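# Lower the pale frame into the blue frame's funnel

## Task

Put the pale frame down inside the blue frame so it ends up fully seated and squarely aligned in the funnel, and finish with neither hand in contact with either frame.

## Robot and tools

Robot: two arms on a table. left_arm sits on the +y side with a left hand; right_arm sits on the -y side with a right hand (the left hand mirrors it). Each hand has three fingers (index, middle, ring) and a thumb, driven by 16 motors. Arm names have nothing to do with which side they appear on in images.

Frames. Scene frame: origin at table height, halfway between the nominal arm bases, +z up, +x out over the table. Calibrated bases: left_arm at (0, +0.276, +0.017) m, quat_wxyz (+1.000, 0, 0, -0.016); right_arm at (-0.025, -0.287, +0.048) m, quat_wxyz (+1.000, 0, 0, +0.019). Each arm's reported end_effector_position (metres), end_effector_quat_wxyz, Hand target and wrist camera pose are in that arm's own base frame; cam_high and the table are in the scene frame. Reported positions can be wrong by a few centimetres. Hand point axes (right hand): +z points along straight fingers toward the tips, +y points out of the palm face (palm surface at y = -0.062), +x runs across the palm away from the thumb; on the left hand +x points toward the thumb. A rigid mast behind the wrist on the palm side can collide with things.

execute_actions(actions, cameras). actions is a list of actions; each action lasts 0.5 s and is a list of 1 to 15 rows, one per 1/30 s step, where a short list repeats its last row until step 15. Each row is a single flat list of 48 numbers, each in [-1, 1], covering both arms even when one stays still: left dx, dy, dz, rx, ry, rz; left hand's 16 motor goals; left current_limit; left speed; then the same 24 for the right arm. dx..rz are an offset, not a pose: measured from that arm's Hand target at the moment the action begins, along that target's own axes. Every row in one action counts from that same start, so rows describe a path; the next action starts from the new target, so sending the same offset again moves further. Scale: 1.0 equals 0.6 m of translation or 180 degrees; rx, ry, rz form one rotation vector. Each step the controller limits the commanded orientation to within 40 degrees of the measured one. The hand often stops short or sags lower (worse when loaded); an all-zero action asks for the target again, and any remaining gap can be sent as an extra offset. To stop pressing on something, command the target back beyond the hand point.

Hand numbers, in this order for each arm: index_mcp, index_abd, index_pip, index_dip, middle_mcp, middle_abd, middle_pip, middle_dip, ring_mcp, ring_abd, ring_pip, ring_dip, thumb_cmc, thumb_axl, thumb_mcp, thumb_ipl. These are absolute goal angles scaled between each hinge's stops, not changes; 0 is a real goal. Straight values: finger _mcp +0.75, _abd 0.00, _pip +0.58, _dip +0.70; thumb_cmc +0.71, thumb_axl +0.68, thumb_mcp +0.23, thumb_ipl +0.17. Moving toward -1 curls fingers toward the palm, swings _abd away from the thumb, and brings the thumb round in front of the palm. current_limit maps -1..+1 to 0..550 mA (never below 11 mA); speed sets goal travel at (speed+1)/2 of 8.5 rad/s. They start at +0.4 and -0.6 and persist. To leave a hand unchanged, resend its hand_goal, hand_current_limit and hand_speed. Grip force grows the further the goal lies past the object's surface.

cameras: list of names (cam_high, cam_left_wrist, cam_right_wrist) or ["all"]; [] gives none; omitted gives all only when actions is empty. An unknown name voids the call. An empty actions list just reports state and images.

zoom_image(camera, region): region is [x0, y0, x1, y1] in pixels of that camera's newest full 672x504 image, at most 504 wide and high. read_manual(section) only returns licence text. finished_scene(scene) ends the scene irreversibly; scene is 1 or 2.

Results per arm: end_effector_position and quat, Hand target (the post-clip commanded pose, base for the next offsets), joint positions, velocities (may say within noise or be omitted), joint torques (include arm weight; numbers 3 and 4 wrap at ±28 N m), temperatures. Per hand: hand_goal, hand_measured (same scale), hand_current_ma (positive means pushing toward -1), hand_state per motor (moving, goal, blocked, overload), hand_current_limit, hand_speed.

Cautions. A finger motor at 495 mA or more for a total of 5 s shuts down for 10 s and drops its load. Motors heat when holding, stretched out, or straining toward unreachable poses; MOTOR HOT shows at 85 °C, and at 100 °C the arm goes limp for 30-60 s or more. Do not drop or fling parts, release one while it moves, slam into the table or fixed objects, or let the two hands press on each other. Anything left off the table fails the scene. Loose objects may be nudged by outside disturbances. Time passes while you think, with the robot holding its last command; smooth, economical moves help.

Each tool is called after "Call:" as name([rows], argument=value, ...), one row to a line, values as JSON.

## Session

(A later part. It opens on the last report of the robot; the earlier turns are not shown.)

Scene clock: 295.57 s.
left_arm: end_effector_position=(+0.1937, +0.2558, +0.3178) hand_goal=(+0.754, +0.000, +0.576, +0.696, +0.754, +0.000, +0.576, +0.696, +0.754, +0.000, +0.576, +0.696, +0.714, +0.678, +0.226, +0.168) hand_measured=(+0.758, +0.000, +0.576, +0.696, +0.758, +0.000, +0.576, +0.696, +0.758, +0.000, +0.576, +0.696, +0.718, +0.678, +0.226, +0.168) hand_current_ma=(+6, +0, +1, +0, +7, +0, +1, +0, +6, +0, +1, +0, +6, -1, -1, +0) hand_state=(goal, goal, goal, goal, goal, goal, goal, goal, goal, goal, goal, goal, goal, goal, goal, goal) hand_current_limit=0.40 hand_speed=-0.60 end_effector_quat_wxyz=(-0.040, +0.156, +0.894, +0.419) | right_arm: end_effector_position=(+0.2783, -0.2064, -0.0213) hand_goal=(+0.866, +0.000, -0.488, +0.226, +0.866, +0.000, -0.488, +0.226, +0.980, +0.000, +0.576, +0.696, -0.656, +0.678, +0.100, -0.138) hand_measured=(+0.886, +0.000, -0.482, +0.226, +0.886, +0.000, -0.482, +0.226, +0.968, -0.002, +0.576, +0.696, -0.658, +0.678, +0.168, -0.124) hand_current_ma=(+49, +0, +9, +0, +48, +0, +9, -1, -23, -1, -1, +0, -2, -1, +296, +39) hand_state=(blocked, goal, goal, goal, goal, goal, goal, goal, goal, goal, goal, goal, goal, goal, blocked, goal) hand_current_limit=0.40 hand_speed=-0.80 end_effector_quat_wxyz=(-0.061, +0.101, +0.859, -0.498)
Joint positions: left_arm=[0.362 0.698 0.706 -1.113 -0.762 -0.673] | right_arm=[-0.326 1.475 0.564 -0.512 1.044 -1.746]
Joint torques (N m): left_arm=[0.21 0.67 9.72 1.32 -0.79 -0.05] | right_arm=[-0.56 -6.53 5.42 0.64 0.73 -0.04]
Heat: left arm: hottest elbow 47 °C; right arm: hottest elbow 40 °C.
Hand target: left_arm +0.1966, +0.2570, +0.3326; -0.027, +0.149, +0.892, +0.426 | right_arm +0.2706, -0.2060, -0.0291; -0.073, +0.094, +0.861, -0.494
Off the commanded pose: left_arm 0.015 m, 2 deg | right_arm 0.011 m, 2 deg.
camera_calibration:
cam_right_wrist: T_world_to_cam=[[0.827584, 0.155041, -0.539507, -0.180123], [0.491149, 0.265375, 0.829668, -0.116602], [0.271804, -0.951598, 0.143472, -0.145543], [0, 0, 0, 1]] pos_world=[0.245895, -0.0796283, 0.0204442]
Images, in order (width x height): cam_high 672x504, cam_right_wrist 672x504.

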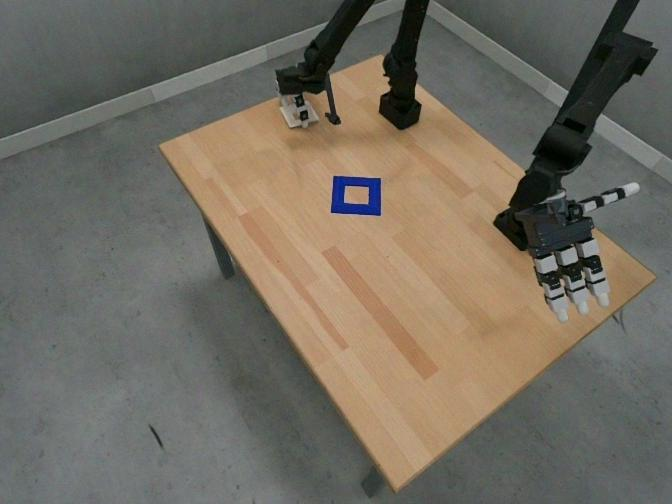

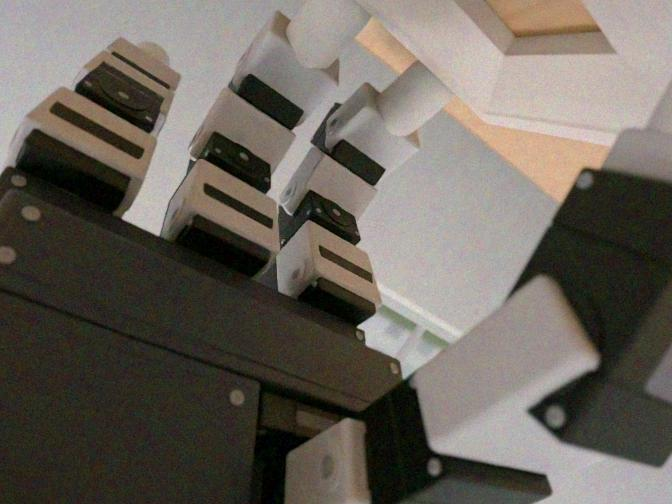

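Call:
execute_actions([
  [[0,0,0,0,0,0,0.754,0,0.576,0.696,0.754,0,0.576,0.696,0.754,0,0.576,0.696,0.714,0.678,0.226,0.168,0.4,-0.6,0,0,0,0,0,0,0.857,0,-0.488,0.226,0.857,0,-0.488,0.226,0.98,0,0.576,0.696,-0.657,0.678,0.085,-0.139,0.4,-0.8]],
  [[0,0,0,0,0,0,0.754,0,0.576,0.696,0.754,0,0.576,0.696,0.754,0,0.576,0.696,0.714,0.678,0.226,0.168,0.4,-0.6,0,-0.0577,-0.0333,0,0,0,0.857,0,-0.488,0.226,0.857,0,-0.488,0.226,0.98,0,0.576,0.696,-0.657,0.678,0.085,-0.139,0.4,-0.8]],
], cameras=["cam_high","cam_right_wrist"])

Call:
zoom_image(camera="cam_high", region=[230, 60, 400, 230])

Scene clock: 305.90 s.
left_arm: end_effector_position=(+0.1937, +0.2558, +0.3178) hand_goal=(+0.754, +0.000, +0.576, +0.696, +0.754, +0.000, +0.576, +0.696, +0.754, +0.000, +0.576, +0.696, +0.714, +0.678, +0.226, +0.168) hand_measured=(+0.758, +0.000, +0.576, +0.696, +0.758, +0.000, +0.576, +0.696, +0.758, +0.000, +0.576, +0.696, +0.718, +0.678, +0.226, +0.168) hand_current_ma=(+6, +0, +1, +0, +7, +0, +1, +0, +6, +0, +1, +0, +6, -1, -1, +0) hand_state=(goal, goal, goal, goal, goal, goal, goal, goal, goal, goal, goal, goal, goal, goal, goal, goal) hand_current_limit=0.40 hand_speed=-0.60 end_effector_quat_wxyz=(-0.040, +0.156, +0.894, +0.419) | right_arm: end_effector_position=(+0.2599, -0.2002, -0.0006) hand_goal=(+0.858, +0.000, -0.488, +0.226, +0.858, +0.000, -0.488, +0.226, +0.980, +0.000, +0.576, +0.696, -0.656, +0.678, +0.086, -0.138) hand_measured=(+0.882, +0.000, -0.476, +0.232, +0.878, +0.000, -0.474, +0.232, +0.968, -0.002, +0.576, +0.696, -0.654, +0.678, +0.162, -0.120) hand_current_ma=(+61, +0, +25, +11, +50, +0, +28, +10, -23, -1, -1, +0, +3, -1, +343, +55) hand_state=(blocked, goal, goal, goal, blocked, goal, goal, goal, goal, goal, goal, goal, goal, goal, blocked, goal) hand_current_limit=0.40 hand_speed=-0.80 end_effector_quat_wxyz=(-0.082, +0.087, +0.862, -0.492)
Joint positions: left_arm=[0.362 0.698 0.706 -1.113 -0.762 -0.673] | right_arm=[-0.327 1.389 0.564 -0.643 1.042 -1.755]
Joint torques (N m): left_arm=[-0.15 1.08 9.87 1.22 -0.8 -0.07] | right_arm=[-0.62 -7.3 9.58 -0.08 0.83 0]
Heat: left arm: hottest elbow 47 °C; right arm: hottest elbow 40 °C.
Hand target: left_arm +0.1966, +0.2570, +0.3326; -0.027, +0.149, +0.892, +0.426 | right_arm +0.2719, -0.2064, +0.0109; -0.073, +0.094, +0.861, -0.494
Off the commanded pose: left_arm 0.015 m, 2 deg | right_arm 0.018 m, 1 deg.
camera_calibration:
cam_right_wrist: T_world_to_cam=[[0.799786, 0.167864, -0.576337, -0.144951], [0.530425, 0.251899, 0.809442, -0.139199], [0.281055, -0.953084, 0.112425, -0.140425], [0, 0, 0, 1]] pos_world=[0.229231, -0.0744405, 0.0449197]
Images, in order (width x height): cam_high 672x504, cam_right_wrist 672x504.

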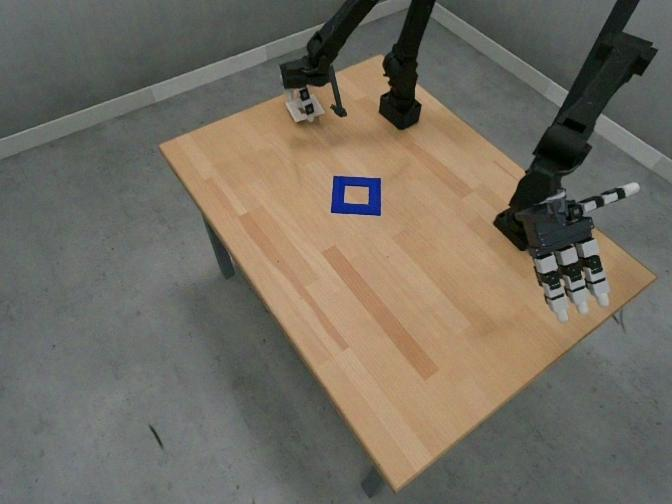

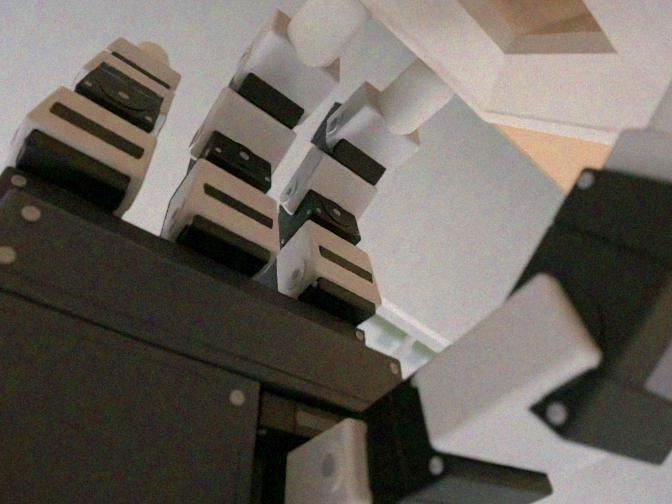

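Scaled by 2.965.

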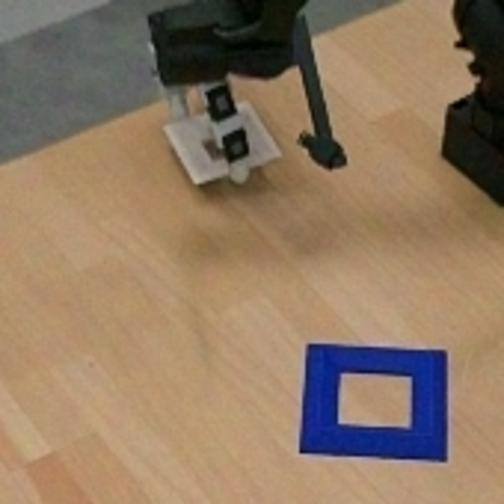

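Call:
execute_actions([
  [[0,0,0,0,0,0,0.754,0,0.576,0.696,0.754,0,0.576,0.696,0.754,0,0.576,0.696,0.714,0.678,0.226,0.168,0.4,-0.6,0,-0.0577,-0.0333,0,0,0,0.857,0,-0.488,0.226,0.857,0,-0.488,0.226,0.98,0,0.576,0.696,-0.657,0.678,0.085,-0.139,0.4,-0.8]],
  [[0,0,0,0,0,0,0.754,0,0.576,0.696,0.754,0,0.576,0.696,0.754,0,0.576,0.696,0.714,0.678,0.226,0.168,0.4,-0.6,0,-0.02,0.025,0,-0.0385,-0.0222,0.857,0,-0.488,0.226,0.857,0,-0.488,0.226,0.98,0,0.576,0.696,-0.657,0.678,0.085,-0.139,0.4,-0.8]],
], cameras=["cam_high","cam_right_wrist"])

Scene clock: 314.47 s.
left_arm: end_effector_position=(+0.1937, +0.2558, +0.3178) hand_goal=(+0.754, +0.000, +0.576, +0.696, +0.754, +0.000, +0.576, +0.696, +0.754, +0.000, +0.576, +0.696, +0.714, +0.678, +0.226, +0.168) hand_measured=(+0.758, +0.000, +0.576, +0.696, +0.758, +0.000, +0.576, +0.696, +0.758, +0.000, +0.576, +0.696, +0.718, +0.678, +0.226, +0.168) hand_current_ma=(+6, +0, +1, +0, +7, +0, +1, +0, +6, +0, +1, +0, +6, -1, -1, +0) hand_state=(goal, goal, goal, goal, goal, goal, goal, goal, goal, goal, goal, goal, goal, goal, goal, goal) hand_current_limit=0.40 hand_speed=-0.60 end_effector_quat_wxyz=(-0.040, +0.156, +0.894, +0.419) | right_arm: end_effector_position=(+0.2718, -0.2232, +0.0529) hand_goal=(+0.858, +0.000, -0.488, +0.226, +0.858, +0.000, -0.488, +0.226, +0.980, +0.000, +0.576, +0.696, -0.656, +0.678, +0.086, -0.138) hand_measured=(+0.882, +0.000, -0.474, +0.234, +0.878, +0.000, -0.474, +0.232, +0.968, -0.002, +0.576, +0.696, -0.652, +0.678, +0.162, -0.120) hand_current_ma=(+58, +0, +27, +12, +46, +0, +28, +10, -23, -1, -1, +0, +5, -1, +342, +58) hand_state=(blocked, goal, goal, goal, goal, goal, goal, goal, goal, goal, goal, goal, goal, goal, blocked, goal) hand_current_limit=0.40 hand_speed=-0.80 end_effector_quat_wxyz=(-0.051, +0.051, +0.865, -0.497)
Joint positions: left_arm=[0.362 0.698 0.706 -1.113 -0.762 -0.673] | right_arm=[-0.399 1.227 0.59 -0.546 0.999 -2.065]
Joint torques (N m): left_arm=[-0.03 0.44 9.78 1.22 -0.8 -0.11] | right_arm=[-0.79 -7 7.84 1.07 0.67 -0.06]
Heat: left arm: hottest elbow 47 °C; right arm: hottest elbow 41 °C.
Hand target: left_arm +0.1966, +0.2570, +0.3326; -0.027, +0.149, +0.892, +0.426 | right_arm +0.2688, -0.2252, +0.0536; -0.038, +0.034, +0.867, -0.496
Off the commanded pose: left_arm 0.015 m, 2 deg | right_arm 0.004 m, 2 deg.
joint sent to its limit (right arm) — joint 6 (wrist roll), lower limit. The joint targets still meet the commanded pose.
camera_calibration:
cam_right_wrist: T_world_to_cam=[[0.790804, 0.241213, -0.562535, -0.101689], [0.488676, 0.304575, 0.817575, -0.160362], [0.368544, -0.921439, 0.122985, -0.188852], [0, 0, 0, 1]] pos_world=[0.228381, -0.100645, 0.0971307]
Images, in order (width x height): cam_high 672x504, cam_right_wrist 672x504.

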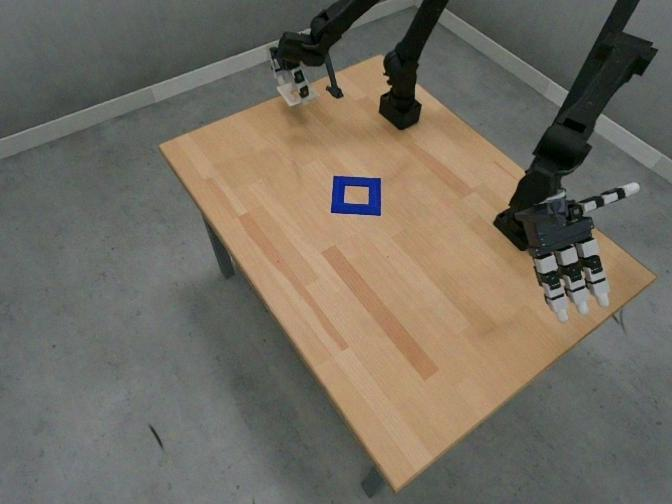

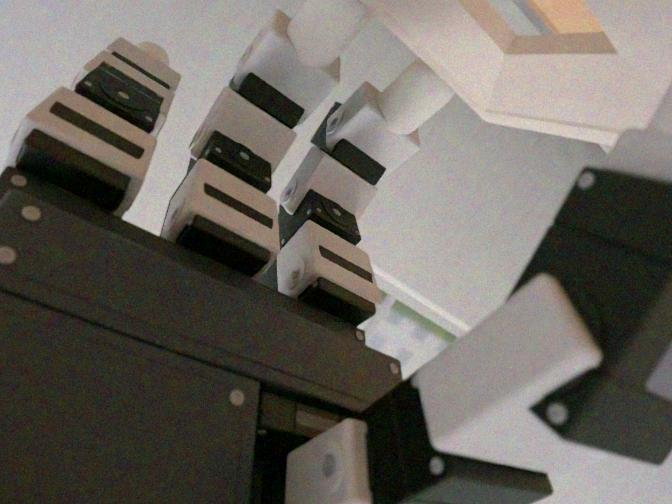

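Call:
execute_actions([
  [[0,0,0,0,0,0,0.754,0,0.576,0.696,0.754,0,0.576,0.696,0.754,0,0.576,0.696,0.714,0.678,0.226,0.168,0.4,-0.6,-0.0545,0.0374,-0.0981,0,0,0,0.857,0,-0.488,0.226,0.857,0,-0.488,0.226,0.98,0,0.576,0.696,-0.657,0.678,0.085,-0.139,0.4,-0.8]],
  [[0,0,0,0,0,0,0.754,0,0.576,0.696,0.754,0,0.576,0.696,0.754,0,0.576,0.696,0.714,0.678,0.226,0.168,0.4,-0.6,-0.035,0.0393,-0.0682,0,-0.0398,-0.0230,0.857,0,-0.488,0.226,0.857,0,-0.488,0.226,0.98,0,0.576,0.696,-0.657,0.678,0.085,-0.139,0.4,-0.8]],
], cameras=["cam_high"])

Scene clock: 342.20 s.
left_arm: end_effector_position=(+0.1937, +0.2558, +0.3178) hand_goal=(+0.754, +0.000, +0.576, +0.696, +0.754, +0.000, +0.576, +0.696, +0.754, +0.000, +0.576, +0.696, +0.714, +0.678, +0.226, +0.168) hand_measured=(+0.758, +0.000, +0.576, +0.696, +0.758, +0.000, +0.576, +0.696, +0.758, +0.000, +0.576, +0.696, +0.718, +0.678, +0.226, +0.168) hand_current_ma=(+6, +0, +1, +0, +7, +0, +1, +0, +6, +0, +1, +0, +6, -1, -1, +0) hand_state=(goal, goal, goal, goal, goal, goal, goal, goal, goal, goal, goal, goal, goal, goal, goal, goal) hand_current_limit=0.40 hand_speed=-0.60 end_effector_quat_wxyz=(-0.040, +0.156, +0.894, +0.419) | right_arm: end_effector_position=(+0.3096, -0.1196, +0.0484) hand_goal=(+0.858, +0.000, -0.488, +0.226, +0.858, +0.000, -0.488, +0.226, +0.980, +0.000, +0.576, +0.696, -0.656, +0.678, +0.086, -0.138) hand_measured=(+0.882, +0.000, -0.472, +0.234, +0.878, +0.000, -0.472, +0.232, +0.968, -0.002, +0.576, +0.696, -0.652, +0.678, +0.160, -0.120) hand_current_ma=(+58, +0, +31, +13, +45, +0, +33, +11, -23, -1, -1, +0, +5, -1, +334, +59) hand_state=(blocked, goal, goal, goal, goal, goal, goal, goal, goal, goal, goal, goal, goal, goal, blocked, goal) hand_current_limit=0.40 hand_speed=-0.80 end_effector_quat_wxyz=(-0.019, -0.043, +0.869, -0.492)
Joint positions: left_arm=[0.362 0.698 0.706 -1.113 -0.762 -0.673] | right_arm=[-0.052 1.281 0.644 -0.828 1.026 -1.781]
Joint torques (N m): left_arm=[0.21 0.38 9.8 1.02 -0.79 -0.03] | right_arm=[0.15 -5.3 12.81 -0.18 1.01 0.19]
Heat: left arm: hottest elbow 47 °C; right arm: hottest elbow 41 °C.
Hand target: left_arm +0.1966, +0.2570, +0.3326; -0.027, +0.149, +0.892, +0.426 | right_arm +0.3332, -0.1215, +0.0626; -0.001, -0.028, +0.868, -0.496
Off the commanded pose: left_arm 0.015 m, 2 deg | right_arm 0.027 m, 3 deg.
Images, in order (width x height): cam_high 672x504.

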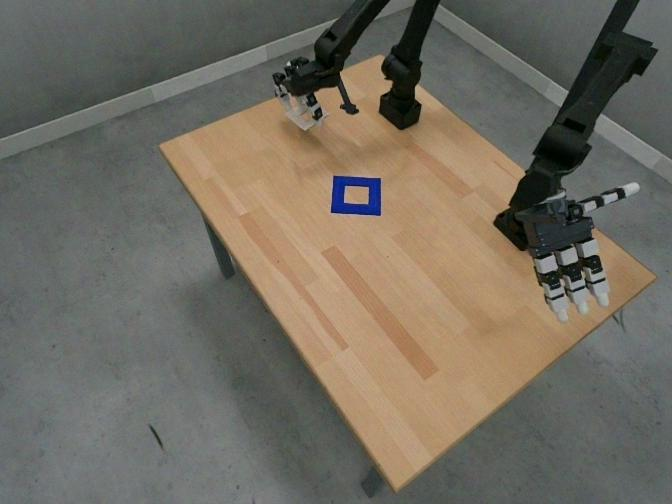

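Call:
execute_actions([
  [[0,0,0,0,0,0,0.754,0,0.576,0.696,0.754,0,0.576,0.696,0.754,0,0.576,0.696,0.714,0.678,0.226,0.168,0.4,-0.6,-0.035,0.0393,-0.0682,0,-0.0398,-0.0230,0.857,0,-0.488,0.226,0.857,0,-0.488,0.226,0.98,0,0.576,0.696,-0.657,0.678,0.085,-0.139,0.4,-0.8]],
  [[0,0,0,0,0,0,0.754,0,0.576,0.696,0.754,0,0.576,0.696,0.754,0,0.576,0.696,0.714,0.678,0.226,0.168,0.4,-0.6,-0.035,0.0393,-0.0682,0,-0.0398,-0.0230,0.857,0,-0.488,0.226,0.857,0,-0.488,0.226,0.98,0,0.576,0.696,-0.657,0.678,0.085,-0.139,0.4,-0.8]],
  [[0,0,0,0,0,0,0.754,0,0.576,0.696,0.754,0,0.576,0.696,0.754,0,0.576,0.696,0.714,0.678,0.226,0.168,0.4,-0.6,-0.035,0.0393,-0.0682,0,-0.0398,-0.0230,0.857,0,-0.488,0.226,0.857,0,-0.488,0.226,0.98,0,0.576,0.696,-0.657,0.678,0.085,-0.139,0.4,-0.8]],
], cameras=["cam_high","cam_right_wrist"])

Call:
zoom_image(camera="cam_high", region=[230, 60, 430, 260])

Scene clock: 354.37 s.
left_arm: end_effector_position=(+0.1937, +0.2558, +0.3178) hand_goal=(+0.754, +0.000, +0.576, +0.696, +0.754, +0.000, +0.576, +0.696, +0.754, +0.000, +0.576, +0.696, +0.714, +0.678, +0.226, +0.168) hand_measured=(+0.758, +0.000, +0.576, +0.696, +0.758, +0.000, +0.576, +0.696, +0.758, +0.000, +0.576, +0.696, +0.718, +0.678, +0.226, +0.168) hand_current_ma=(+6, +0, +1, +0, +7, +0, +1, +0, +6, +0, +1, +0, +6, -1, -1, +0) hand_state=(goal, goal, goal, goal, goal, goal, goal, goal, goal, goal, goal, goal, goal, goal, goal, goal) hand_current_limit=0.40 hand_speed=-0.60 end_effector_quat_wxyz=(-0.040, +0.156, +0.894, +0.419) | right_arm: end_effector_position=(+0.3433, +0.0204, +0.0486) hand_goal=(+0.858, +0.000, -0.488, +0.226, +0.858, +0.000, -0.488, +0.226, +0.980, +0.000, +0.576, +0.696, -0.656, +0.678, +0.086, -0.138) hand_measured=(+0.882, +0.000, -0.472, +0.234, +0.878, +0.000, -0.472, +0.232, +0.968, -0.002, +0.576, +0.696, -0.652, +0.678, +0.160, -0.120) hand_current_ma=(+58, +0, +32, +13, +45, +0, +34, +11, -23, -1, -1, +0, +5, -1, +332, +59) hand_state=(blocked, goal, goal, goal, goal, goal, goal, goal, goal, goal, goal, goal, goal, goal, blocked, goal) hand_current_limit=0.40 hand_speed=-0.80 end_effector_quat_wxyz=(+0.089, -0.219, +0.845, -0.479)
Joint positions: left_arm=[0.362 0.698 0.706 -1.113 -0.762 -0.673] | right_arm=[0.358 1.304 0.667 -0.808 1.014 -1.79]
Joint torques (N m): left_arm=[1.14 0.73 10.02 1.25 -0.79 -0.01] | right_arm=[-0.03 -5.89 12.92 0.54 0.92 -0.06]
Heat: left arm: hottest elbow 47 °C; right arm: hottest elbow 43 °C.
Hand target: left_arm +0.1966, +0.2570, +0.3326; -0.027, +0.149, +0.892, +0.426 | right_arm +0.3677, +0.0285, +0.0629; +0.107, -0.213, +0.845, -0.479
Off the commanded pose: left_arm 0.015 m, 2 deg | right_arm 0.030 m, 2 deg.
camera_calibration:
cam_right_wrist: T_world_to_cam=[[0.490152, 0.659525, -0.569893, -0.124324], [0.252551, 0.518315, 0.817048, -0.189275], [0.834248, -0.544405, 0.087489, -0.156159], [0, 0, 0, 1]] pos_world=[0.239015, 0.0950854, 0.0974581]
Images, in order (width x height): cam_high 672x504, cam_right_wrist 672x504.

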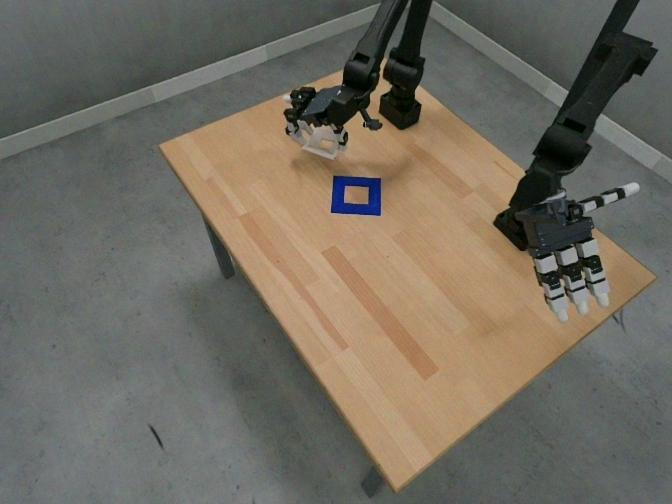

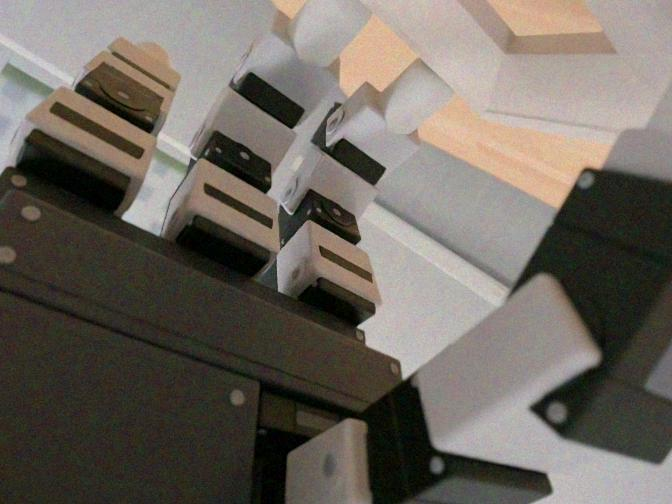

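Scaled by 2.520.

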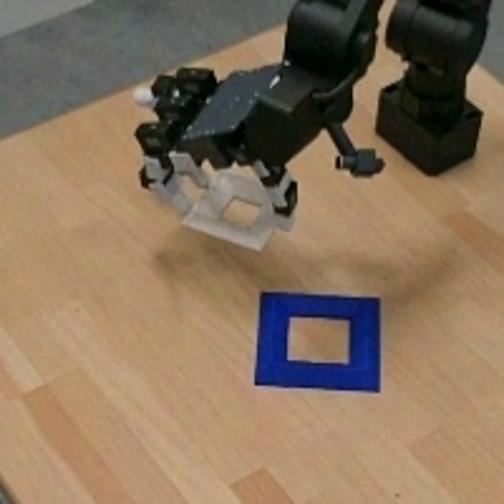

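Call:
execute_actions([
  [[0,0,0,0,0,0,0.754,0,0.576,0.696,0.754,0,0.576,0.696,0.754,0,0.576,0.696,0.714,0.678,0.226,0.168,0.4,-0.6,-0.035,0.0393,-0.0682,0,-0.0398,-0.0230,0.857,0,-0.488,0.226,0.857,0,-0.488,0.226,0.98,0,0.576,0.696,-0.657,0.678,0.085,-0.139,0.4,-0.8]],
  [[0,0,0,0,0,0,0.754,0,0.576,0.696,0.754,0,0.576,0.696,0.754,0,0.576,0.696,0.714,0.678,0.226,0.168,0.4,-0.6,-0.035,0.0393,-0.0682,0,-0.0398,-0.0230,0.857,0,-0.488,0.226,0.857,0,-0.488,0.226,0.98,0,0.576,0.696,-0.657,0.678,0.085,-0.139,0.4,-0.8]],
  [[0,0,0,0,0,0,0.754,0,0.576,0.696,0.754,0,0.576,0.696,0.754,0,0.576,0.696,0.714,0.678,0.226,0.168,0.4,-0.6,-0.035,0.0393,-0.0682,0,-0.0398,-0.0230,0.857,0,-0.488,0.226,0.857,0,-0.488,0.226,0.98,0,0.576,0.696,-0.657,0.678,0.085,-0.139,0.4,-0.8]],
], cameras=["cam_high","cam_right_wrist"])

Call:
zoom_image(camera="cam_high", region=[280, 100, 430, 250])

Scene clock: 369.43 s.
left_arm: end_effector_position=(+0.1937, +0.2558, +0.3178) hand_goal=(+0.754, +0.000, +0.576, +0.696, +0.754, +0.000, +0.576, +0.696, +0.754, +0.000, +0.576, +0.696, +0.714, +0.678, +0.226, +0.168) hand_measured=(+0.758, +0.000, +0.576, +0.696, +0.758, +0.000, +0.576, +0.696, +0.758, +0.000, +0.576, +0.696, +0.718, +0.678, +0.226, +0.168) hand_current_ma=(+6, +0, +1, +0, +7, +0, +1, +0, +6, +0, +1, +0, +6, -1, -1, +0) hand_state=(goal, goal, goal, goal, goal, goal, goal, goal, goal, goal, goal, goal, goal, goal, goal, goal) hand_current_limit=0.40 hand_speed=-0.60 end_effector_quat_wxyz=(-0.040, +0.156, +0.894, +0.419) | right_arm: end_effector_position=(+0.3164, +0.1622, +0.0506) hand_goal=(+0.858, +0.000, -0.488, +0.226, +0.858, +0.000, -0.488, +0.226, +0.980, +0.000, +0.576, +0.696, -0.656, +0.678, +0.086, -0.138) hand_measured=(+0.882, +0.000, -0.472, +0.234, +0.878, +0.000, -0.472, +0.234, +0.968, -0.002, +0.576, +0.696, -0.652, +0.678, +0.160, -0.120) hand_current_ma=(+58, +0, +32, +14, +45, +0, +35, +11, -23, -1, -1, +0, +5, -1, +331, +59) hand_state=(blocked, goal, goal, goal, goal, goal, goal, goal, goal, goal, goal, goal, goal, goal, blocked, goal) hand_current_limit=0.40 hand_speed=-0.80 end_effector_quat_wxyz=(+0.192, -0.394, +0.782, -0.443)
Joint positions: left_arm=[0.362 0.698 0.706 -1.113 -0.762 -0.673] | right_arm=[0.754 1.309 0.678 -0.75 0.997 -1.855]
Joint torques (N m): left_arm=[0.32 1.08 9.98 1.21 -0.74 -0.06] | right_arm=[-0.15 -6.59 13.12 0.68 0.89 -0.02]
Heat: left arm: hottest elbow 47 °C; right arm: hottest elbow 44 °C.
Hand target: left_arm +0.1966, +0.2570, +0.3326; -0.027, +0.149, +0.892, +0.426 | right_arm +0.3363, +0.1793, +0.0654; +0.210, -0.388, +0.782, -0.439
Off the commanded pose: left_arm 0.015 m, 2 deg | right_arm 0.030 m, 2 deg.
camera_calibration:
cam_right_wrist: T_world_to_cam=[[0.167945, 0.812594, -0.558109, -0.12711], [0.0125803, 0.564337, 0.825449, -0.189491], [0.985716, -0.145651, 0.0845549, -0.169202], [0, 0, 0, 1]] pos_world=[0.190516, 0.185581, 0.0997806]
Images, in order (width x height): cam_high 672x504, cam_right_wrist 672x504.

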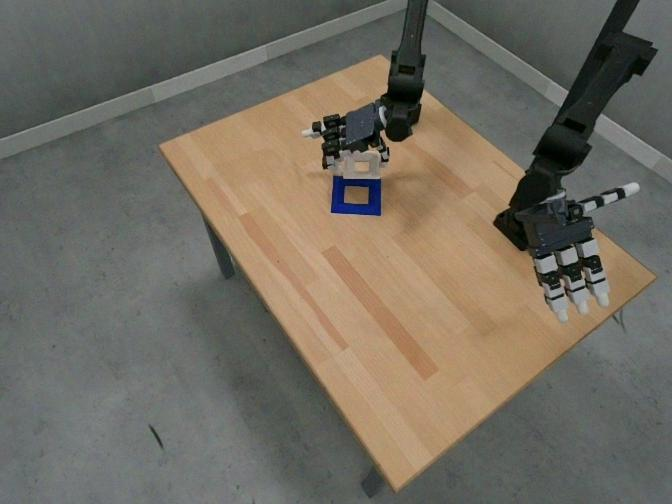

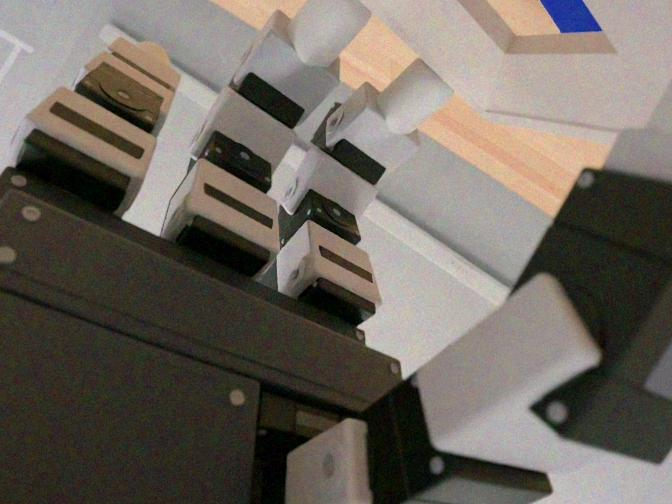

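Scaled by 3.360.

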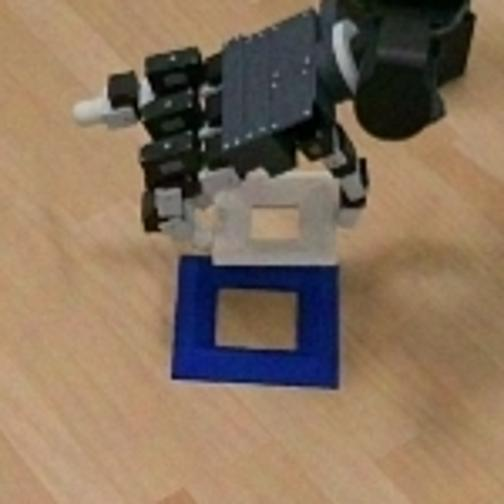

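Call:
zoom_image(camera="cam_high", region=[315, 140, 395, 220])

Call:
zoom_image(camera="cam_right_wrist", region=[250, 0, 672, 300])

Scaled by 6.300.

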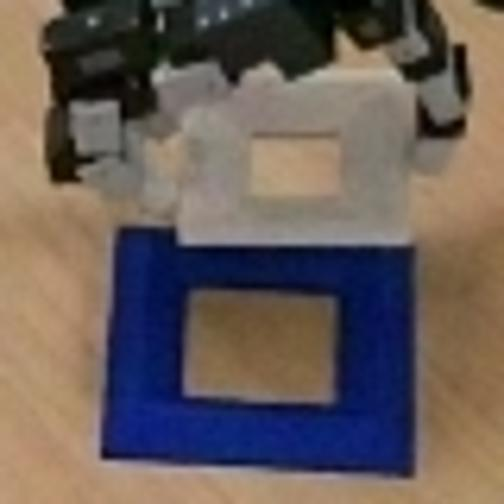

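Scaled by 1.194.

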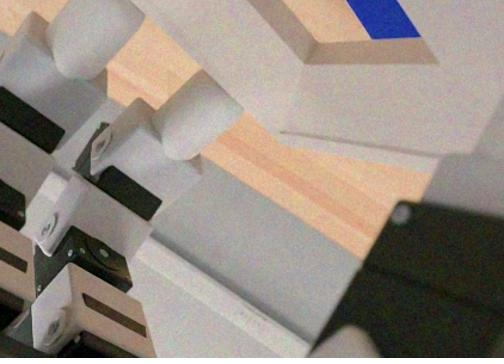

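Call:
execute_actions([
  [[0,0,0,0,0,0,0.754,0,0.576,0.696,0.754,0,0.576,0.696,0.754,0,0.576,0.696,0.714,0.678,0.226,0.168,0.4,-0.6,-0.0393,0.0338,0.0393,0.019,-0.0124,0.0091,0.857,0,-0.488,0.226,0.857,0,-0.488,0.226,0.98,0,0.576,0.696,-0.657,0.678,0.085,-0.139,0.4,-0.8]],
], cameras=["cam_high","cam_right_wrist"])

Call:
zoom_image(camera="cam_high", region=[315, 150, 395, 230])

Scene clock: 475.57 s.
left_arm: end_effector_position=(+0.1937, +0.2558, +0.3178) hand_goal=(+0.754, +0.000, +0.576, +0.696, +0.754, +0.000, +0.576, +0.696, +0.754, +0.000, +0.576, +0.696, +0.714, +0.678, +0.226, +0.168) hand_measured=(+0.758, +0.000, +0.576, +0.696, +0.758, +0.000, +0.576, +0.696, +0.758, +0.000, +0.576, +0.696, +0.718, +0.678, +0.226, +0.168) hand_current_ma=(+6, +0, +1, +0, +7, +0, +1, +0, +6, +0, +1, +0, +6, -1, -1, +0) hand_state=(goal, goal, goal, goal, goal, goal, goal, goal, goal, goal, goal, goal, goal, goal, goal, goal) hand_current_limit=0.40 hand_speed=-0.60 end_effector_quat_wxyz=(-0.040, +0.156, +0.894, +0.419) | right_arm: end_effector_position=(+0.3488, +0.1833, +0.0294) hand_goal=(+0.858, +0.000, -0.488, +0.226, +0.858, +0.000, -0.488, +0.226, +0.980, +0.000, +0.576, +0.696, -0.656, +0.678, +0.086, -0.138) hand_measured=(+0.882, +0.000, -0.472, +0.234, +0.878, +0.000, -0.472, +0.234, +0.968, -0.002, +0.576, +0.696, -0.652, +0.678, +0.160, -0.120) hand_current_ma=(+57, +0, +32, +14, +45, +0, +35, +11, -23, -1, -1, +0, +4, -1, +331, +60) hand_state=(blocked, goal, goal, goal, goal, goal, goal, goal, goal, goal, goal, goal, goal, goal, blocked, goal) hand_current_limit=0.40 hand_speed=-0.80 end_effector_quat_wxyz=(+0.233, -0.379, +0.773, -0.453)
Joint positions: left_arm=[0.362 0.698 0.706 -1.113 -0.762 -0.673] | right_arm=[0.756 1.418 0.678 -0.521 1.041 -1.906]
Joint torques (N m): left_arm=[0.26 0.67 9.96 1.46 -0.74 -0.1] | right_arm=[0.03 -7.65 9.92 0.91 0.98 0.01]
Motor temperatures (°C): left_arm=[26 25 48 24 26 25] | right_arm=[26 26 50 23 28 24]
Heat: left arm: hottest elbow 48 °C; right arm: hottest elbow 50 °C.
Hand target: left_arm +0.1966, +0.2570, +0.3326; -0.027, +0.149, +0.892, +0.426 | right_arm +0.3579, +0.1919, +0.0354; +0.243, -0.379, +0.770, -0.452
Off the commanded pose: left_arm 0.015 m, 2 deg | right_arm 0.014 m, 1 deg.
camera_calibration:
cam_right_wrist: T_world_to_cam=[[0.202579, 0.824303, -0.528665, -0.176571], [-0.0701495, 0.550687, 0.831759, -0.153176], [0.97675, -0.131411, 0.169382, -0.1982], [0, 0, 0, 1]] pos_world=[0.218616, 0.203854, 0.06763]
Images, in order (width x height): cam_high 672x504, cam_right_wrist 672x504.

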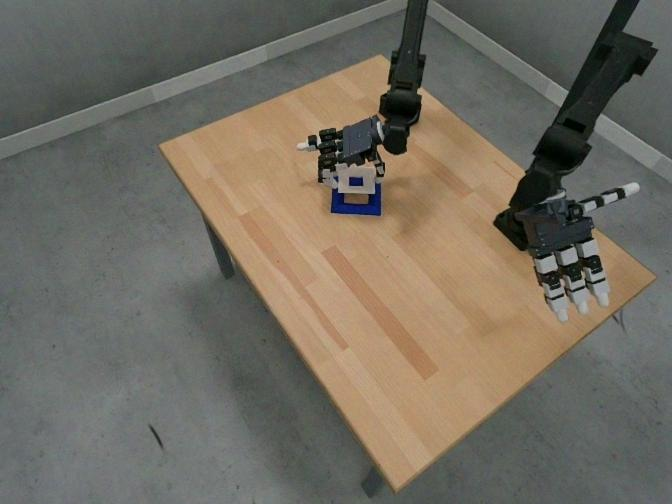

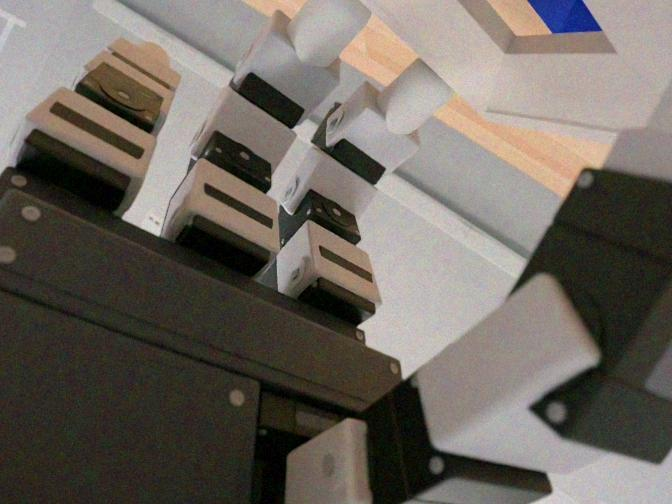

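Scaled by 6.300.

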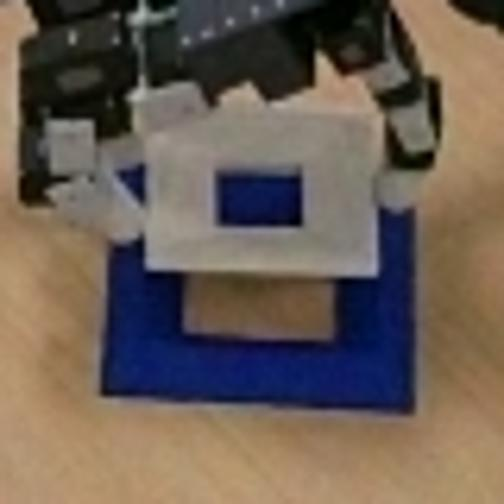

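Call:
execute_actions([
  [[0,0,0,0,0,0,0.754,0,0.576,0.696,0.754,0,0.576,0.696,0.754,0,0.576,0.696,0.714,0.678,0.226,0.168,0.4,-0.6,0.006,0.0294,0.0082,-0.003,0.0148,-0.0028,0.857,0,-0.488,0.226,0.857,0,-0.488,0.226,0.98,0,0.576,0.696,-0.657,0.678,0.085,-0.139,0.4,-0.8]],
], cameras=["cam_high","cam_right_wrist"])

Call:
zoom_image(camera="cam_high", region=[315, 150, 395, 230])

Scene clock: 506.87 s.
left_arm: end_effector_position=(+0.1937, +0.2558, +0.3178) hand_goal=(+0.754, +0.000, +0.576, +0.696, +0.754, +0.000, +0.576, +0.696, +0.754, +0.000, +0.576, +0.696, +0.714, +0.678, +0.226, +0.168) hand_measured=(+0.758, +0.000, +0.576, +0.696, +0.758, +0.000, +0.576, +0.696, +0.758, +0.000, +0.576, +0.696, +0.718, +0.678, +0.226, +0.168) hand_current_ma=(+6, +0, +1, +0, +7, +0, +1, +0, +6, +0, +1, +0, +6, -1, -1, +0) hand_state=(goal, goal, goal, goal, goal, goal, goal, goal, goal, goal, goal, goal, goal, goal, goal, goal) hand_current_limit=0.40 hand_speed=-0.60 end_effector_quat_wxyz=(-0.040, +0.156, +0.894, +0.419) | right_arm: end_effector_position=(+0.3396, +0.1757, +0.0068) hand_goal=(+0.858, +0.000, -0.488, +0.226, +0.858, +0.000, -0.488, +0.226, +0.980, +0.000, +0.576, +0.696, -0.656, +0.678, +0.086, -0.138) hand_measured=(+0.882, +0.000, -0.472, +0.234, +0.878, +0.000, -0.472, +0.234, +0.968, -0.002, +0.576, +0.696, -0.652, +0.678, +0.160, -0.120) hand_current_ma=(+57, +0, +32, +14, +45, +0, +35, +11, -23, -1, -1, +0, +4, -1, +331, +60) hand_state=(blocked, goal, goal, goal, goal, goal, goal, goal, goal, goal, goal, goal, goal, goal, blocked, goal) hand_current_limit=0.40 hand_speed=-0.80 end_effector_quat_wxyz=(+0.204, -0.383, +0.773, -0.462)
Joint positions: left_arm=[0.362 0.698 0.706 -1.113 -0.762 -0.673] | right_arm=[0.76 1.48 0.678 -0.565 1.047 -1.848]
Joint torques (N m): left_arm=[0.38 1.08 9.89 1.13 -0.79 -0.08] | right_arm=[0.56 -8.23 10.84 0.06 1.02 0.29]
Heat: left arm: hottest elbow 48 °C; right arm: hottest elbow 48 °C.
Hand target: left_arm +0.1966, +0.2570, +0.3326; -0.027, +0.149, +0.892, +0.426 | right_arm +0.3528, +0.1919, +0.0174; +0.221, -0.373, +0.776, -0.458
Off the commanded pose: left_arm 0.015 m, 2 deg | right_arm 0.023 m, 2 deg.
camera_calibration:
cam_right_wrist: T_world_to_cam=[[0.200021, 0.798588, -0.56767, -0.174701], [-0.0213785, 0.582798, 0.812336, -0.15292], [0.979558, -0.150348, 0.133644, -0.18377], [0, 0, 0, 1]] pos_world=[0.211688, 0.201006, 0.0496099]
Images, in order (width x height): cam_high 672x504, cam_right_wrist 672x504.

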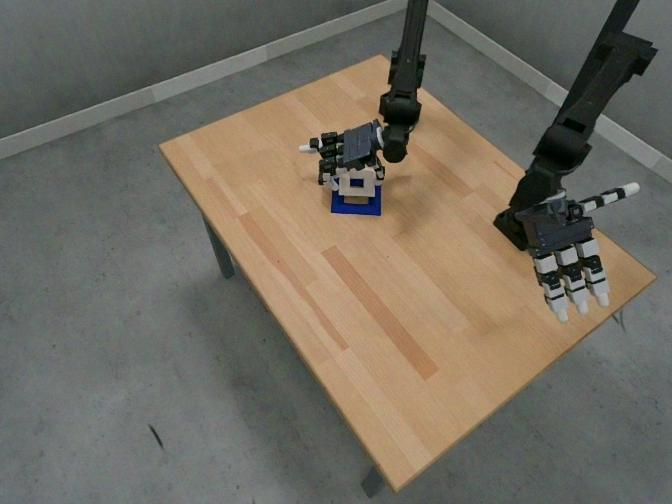

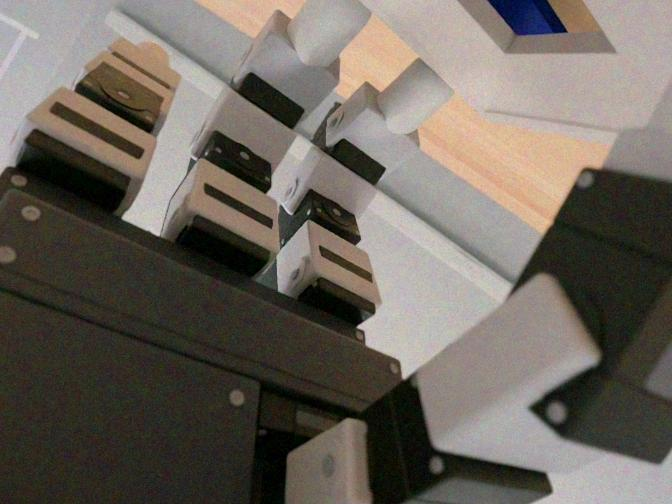

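Scaled by 6.300.

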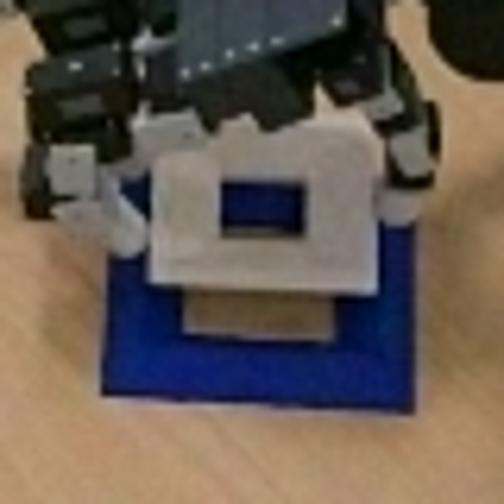

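Call:
execute_actions([
  [[0,0,0,0,0,0,0.754,0,0.576,0.696,0.754,0,0.576,0.696,0.754,0,0.576,0.696,0.714,0.678,0.226,0.168,0.4,-0.6,-0.0133,0.0105,0.0065,0,-0.0084,0.0025,0.857,0,-0.488,0.226,0.857,0,-0.488,0.226,0.98,0,0.576,0.696,-0.657,0.678,0.085,-0.139,0.4,-0.8]],
], cameras=["cam_high"])

Call:
zoom_image(camera="cam_high", region=[315, 150, 395, 230])

Scene clock: 526.00 s.
left_arm: end_effector_position=(+0.1937, +0.2558, +0.3178) hand_goal=(+0.754, +0.000, +0.576, +0.696, +0.754, +0.000, +0.576, +0.696, +0.754, +0.000, +0.576, +0.696, +0.714, +0.678, +0.226, +0.168) hand_measured=(+0.758, +0.000, +0.576, +0.696, +0.758, +0.000, +0.576, +0.696, +0.758, +0.000, +0.576, +0.696, +0.718, +0.678, +0.226, +0.168) hand_current_ma=(+6, +0, +1, +0, +7, +0, +1, +0, +6, +0, +1, +0, +6, -1, -1, +0) hand_state=(goal, goal, goal, goal, goal, goal, goal, goal, goal, goal, goal, goal, goal, goal, goal, goal) hand_current_limit=0.40 hand_speed=-0.60 end_effector_quat_wxyz=(-0.040, +0.156, +0.894, +0.419) | right_arm: end_effector_position=(+0.3484, +0.1841, +0.0057) hand_goal=(+0.858, +0.000, -0.488, +0.226, +0.858, +0.000, -0.488, +0.226, +0.980, +0.000, +0.576, +0.696, -0.656, +0.678, +0.086, -0.138) hand_measured=(+0.882, +0.000, -0.472, +0.234, +0.878, +0.000, -0.472, +0.234, +0.968, -0.002, +0.576, +0.696, -0.652, +0.678, +0.160, -0.120) hand_current_ma=(+57, +0, +32, +14, +45, +0, +35, +11, -23, -1, -1, +0, +4, -1, +331, +60) hand_state=(blocked, goal, goal, goal, goal, goal, goal, goal, goal, goal, goal, goal, goal, goal, blocked, goal) hand_current_limit=0.40 hand_speed=-0.80 end_effector_quat_wxyz=(+0.223, -0.373, +0.777, -0.456)
Joint positions: left_arm=[0.362 0.698 0.706 -1.113 -0.762 -0.673] | right_arm=[0.76 1.492 0.678 -0.505 1.047 -1.851]
Joint torques (N m): left_arm=[0.91 0.21 9.77 1.17 -0.77 -0.07] | right_arm=[0.56 -7.53 9.95 0.81 0.75 -0.01]
Heat: left arm: hottest elbow 49 °C; right arm: hottest elbow 47 °C.
Hand target: left_arm +0.1966, +0.2570, +0.3326; -0.027, +0.149, +0.892, +0.426 | right_arm +0.3582, +0.1979, +0.0101; +0.233, -0.376, +0.775, -0.452
Off the commanded pose: left_arm 0.015 m, 2 deg | right_arm 0.017 m, 1 deg.
Images, in order (width x height): cam_high 672x504.

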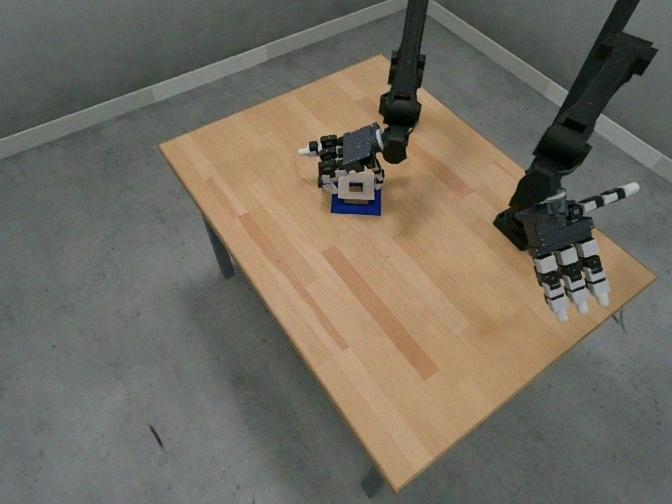

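Scaled by 6.300.

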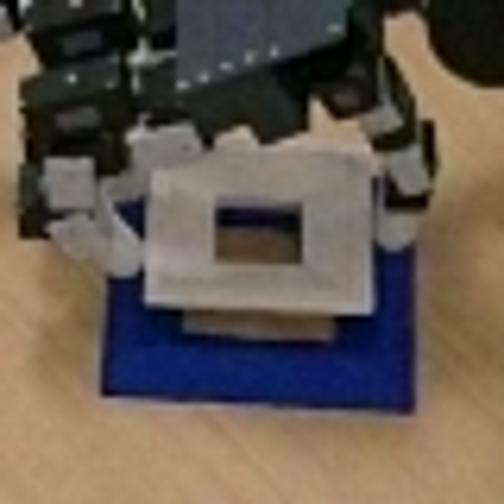

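Call:
execute_actions([
  [[0,0,0,0,0,0,0.754,0,0.576,0.696,0.754,0,0.576,0.696,0.754,0,0.576,0.696,0.714,0.678,0.226,0.168,0.4,-0.6,-0.0049,0.0196,0.0062,0,0,0,0.857,0,-0.488,0.226,0.857,0,-0.488,0.226,0.98,0,0.576,0.696,-0.657,0.678,0.085,-0.139,0.4,-0.8]],
], cameras=["cam_high","cam_right_wrist"])

Call:
zoom_image(camera="cam_high", region=[315, 150, 395, 230])

Scene clock: 542.57 s.
left_arm: end_effector_position=(+0.1937, +0.2558, +0.3178) hand_goal=(+0.754, +0.000, +0.576, +0.696, +0.754, +0.000, +0.576, +0.696, +0.754, +0.000, +0.576, +0.696, +0.714, +0.678, +0.226, +0.168) hand_measured=(+0.758, +0.000, +0.576, +0.696, +0.758, +0.000, +0.576, +0.696, +0.758, +0.000, +0.576, +0.696, +0.718, +0.678, +0.226, +0.168) hand_current_ma=(+6, +0, +1, +0, +7, +0, +1, +0, +6, +0, +1, +0, +6, -1, -1, +0) hand_state=(goal, goal, goal, goal, goal, goal, goal, goal, goal, goal, goal, goal, goal, goal, goal, goal) hand_current_limit=0.40 hand_speed=-0.60 end_effector_quat_wxyz=(-0.040, +0.156, +0.894, +0.419) | right_arm: end_effector_position=(+0.3470, +0.1869, -0.0075) hand_goal=(+0.858, +0.000, -0.488, +0.226, +0.858, +0.000, -0.488, +0.226, +0.980, +0.000, +0.576, +0.696, -0.656, +0.678, +0.086, -0.138) hand_measured=(+0.882, +0.000, -0.472, +0.234, +0.878, +0.000, -0.472, +0.234, +0.968, -0.002, +0.576, +0.696, -0.652, +0.678, +0.160, -0.120) hand_current_ma=(+57, +0, +32, +13, +45, +0, +35, +11, -23, -1, -1, +0, +4, -1, +331, +60) hand_state=(blocked, goal, goal, goal, goal, goal, goal, goal, goal, goal, goal, goal, goal, goal, blocked, goal) hand_current_limit=0.40 hand_speed=-0.80 end_effector_quat_wxyz=(+0.218, -0.380, +0.774, -0.457)
Joint positions: left_arm=[0.362 0.698 0.706 -1.113 -0.762 -0.673] | right_arm=[0.768 1.533 0.678 -0.481 1.047 -1.852]
Joint torques (N m): left_arm=[0.21 0.5 9.94 1.1 -0.8 -0.04] | right_arm=[0.38 -8.12 9.59 0.83 0.86 0.09]
Heat: left arm: hottest elbow 49 °C; right arm: hottest elbow 47 °C.
Hand target: left_arm +0.1966, +0.2570, +0.3326; -0.027, +0.149, +0.892, +0.426 | right_arm +0.3582, +0.2019, -0.0019; +0.233, -0.376, +0.775, -0.452
Off the commanded pose: left_arm 0.015 m, 2 deg | right_arm 0.020 m, 2 deg.
camera_calibration:
cam_right_wrist: T_world_to_cam=[[0.203293, 0.811325, -0.548109, -0.196681], [-0.0439948, 0.566802, 0.822678, -0.136791], [0.978129, -0.14313, 0.150921, -0.188104], [0, 0, 0, 1]] pos_world=[0.217956, 0.210182, 0.0331215]
Images, in order (width x height): cam_high 672x504, cam_right_wrist 672x504.

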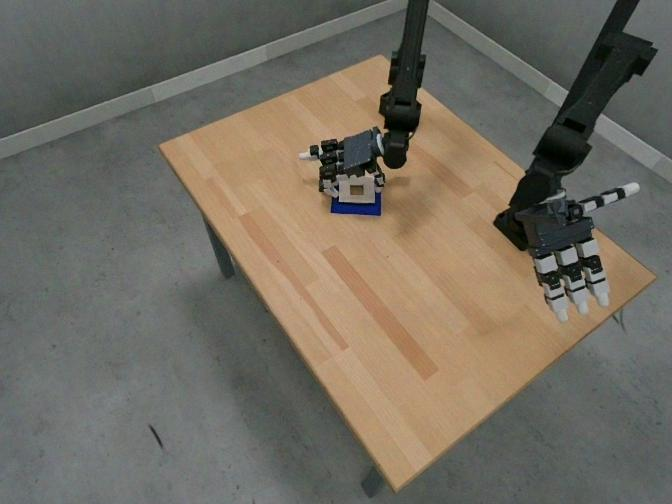

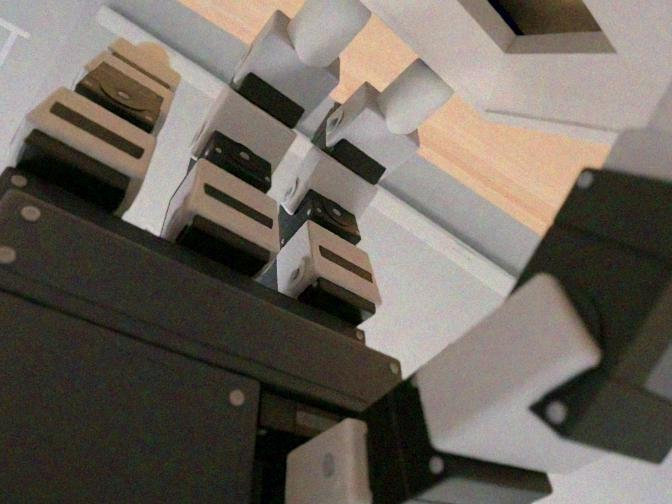

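Scaled by 6.300.

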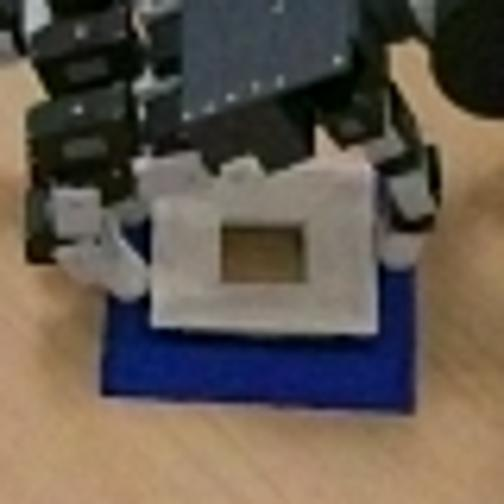

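Call:
execute_actions([
  [[0,0,0,0,0,0,0.754,0,0.576,0.696,0.754,0,0.576,0.696,0.754,0,0.576,0.696,0.714,0.678,0.226,0.168,0.4,-0.6,0.001,0.0078,0.0030,0,0,0,0.857,0,-0.488,0.226,0.857,0,-0.488,0.226,0.98,0,0.576,0.696,-0.657,0.678,0.085,-0.139,0.4,-0.8]],
], cameras=["cam_high"])

Call:
zoom_image(camera="cam_high", region=[315, 150, 395, 230])

Scene clock: 554.40 s.
left_arm: end_effector_position=(+0.1937, +0.2558, +0.3178) hand_goal=(+0.754, +0.000, +0.576, +0.696, +0.754, +0.000, +0.576, +0.696, +0.754, +0.000, +0.576, +0.696, +0.714, +0.678, +0.226, +0.168) hand_measured=(+0.758, +0.000, +0.576, +0.696, +0.758, +0.000, +0.576, +0.696, +0.758, +0.000, +0.576, +0.696, +0.718, +0.678, +0.226, +0.168) hand_current_ma=(+6, +0, +1, +0, +7, +0, +1, +0, +6, +0, +1, +0, +6, -1, -1, +0) hand_state=(goal, goal, goal, goal, goal, goal, goal, goal, goal, goal, goal, goal, goal, goal, goal, goal) hand_current_limit=0.40 hand_speed=-0.60 end_effector_quat_wxyz=(-0.040, +0.156, +0.894, +0.419) | right_arm: end_effector_position=(+0.3489, +0.1888, -0.0083) hand_goal=(+0.858, +0.000, -0.488, +0.226, +0.858, +0.000, -0.488, +0.226, +0.980, +0.000, +0.576, +0.696, -0.656, +0.678, +0.086, -0.138) hand_measured=(+0.882, +0.000, -0.472, +0.234, +0.878, +0.000, -0.472, +0.234, +0.968, -0.002, +0.576, +0.696, -0.652, +0.678, +0.160, -0.120) hand_current_ma=(+57, +0, +32, +13, +45, +0, +35, +11, -23, -1, -1, +0, +4, -1, +331, +60) hand_state=(blocked, goal, goal, goal, goal, goal, goal, goal, goal, goal, goal, goal, goal, goal, blocked, goal) hand_current_limit=0.40 hand_speed=-0.80 end_effector_quat_wxyz=(+0.222, -0.378, +0.774, -0.456)
Joint positions: left_arm=[0.362 0.698 0.706 -1.113 -0.762 -0.673] | right_arm=[0.769 1.537 0.678 -0.467 1.048 -1.852]
Joint torques (N m): left_arm=[1.08 1.03 9.73 1.1 -0.78 -0.08] | right_arm=[0.5 -7.77 9.14 0.88 0.82 0.15]
Heat: left arm: hottest elbow 49 °C; right arm: hottest elbow 46 °C.
Hand target: left_arm +0.1966, +0.2570, +0.3326; -0.027, +0.149, +0.892, +0.426 | right_arm +0.3573, +0.2020, -0.0070; +0.233, -0.376, +0.775, -0.452
Off the commanded pose: left_arm 0.015 m, 2 deg | right_arm 0.016 m, 1 deg.
Images, in order (width x height): cam_high 672x504.

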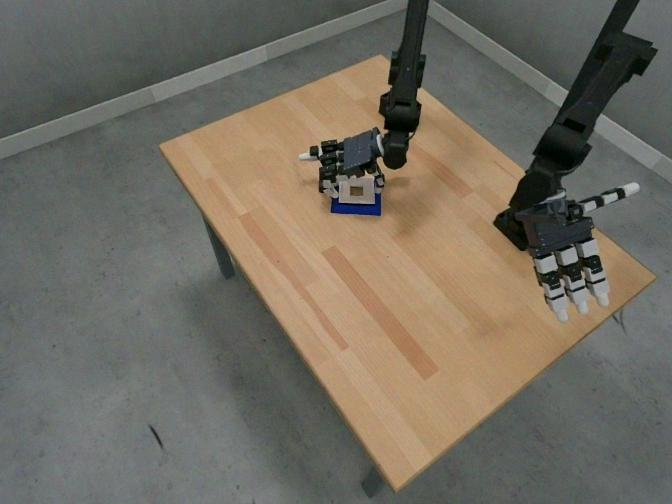

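Scaled by 6.300.

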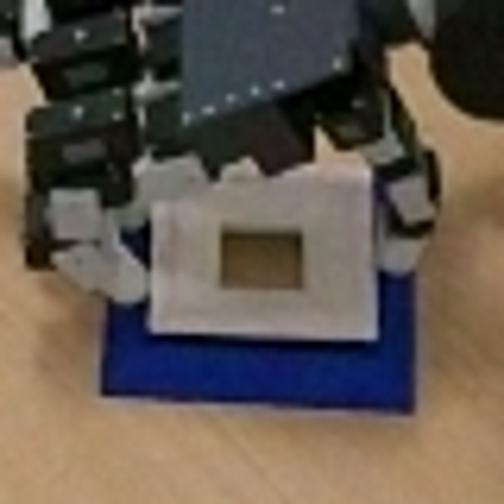

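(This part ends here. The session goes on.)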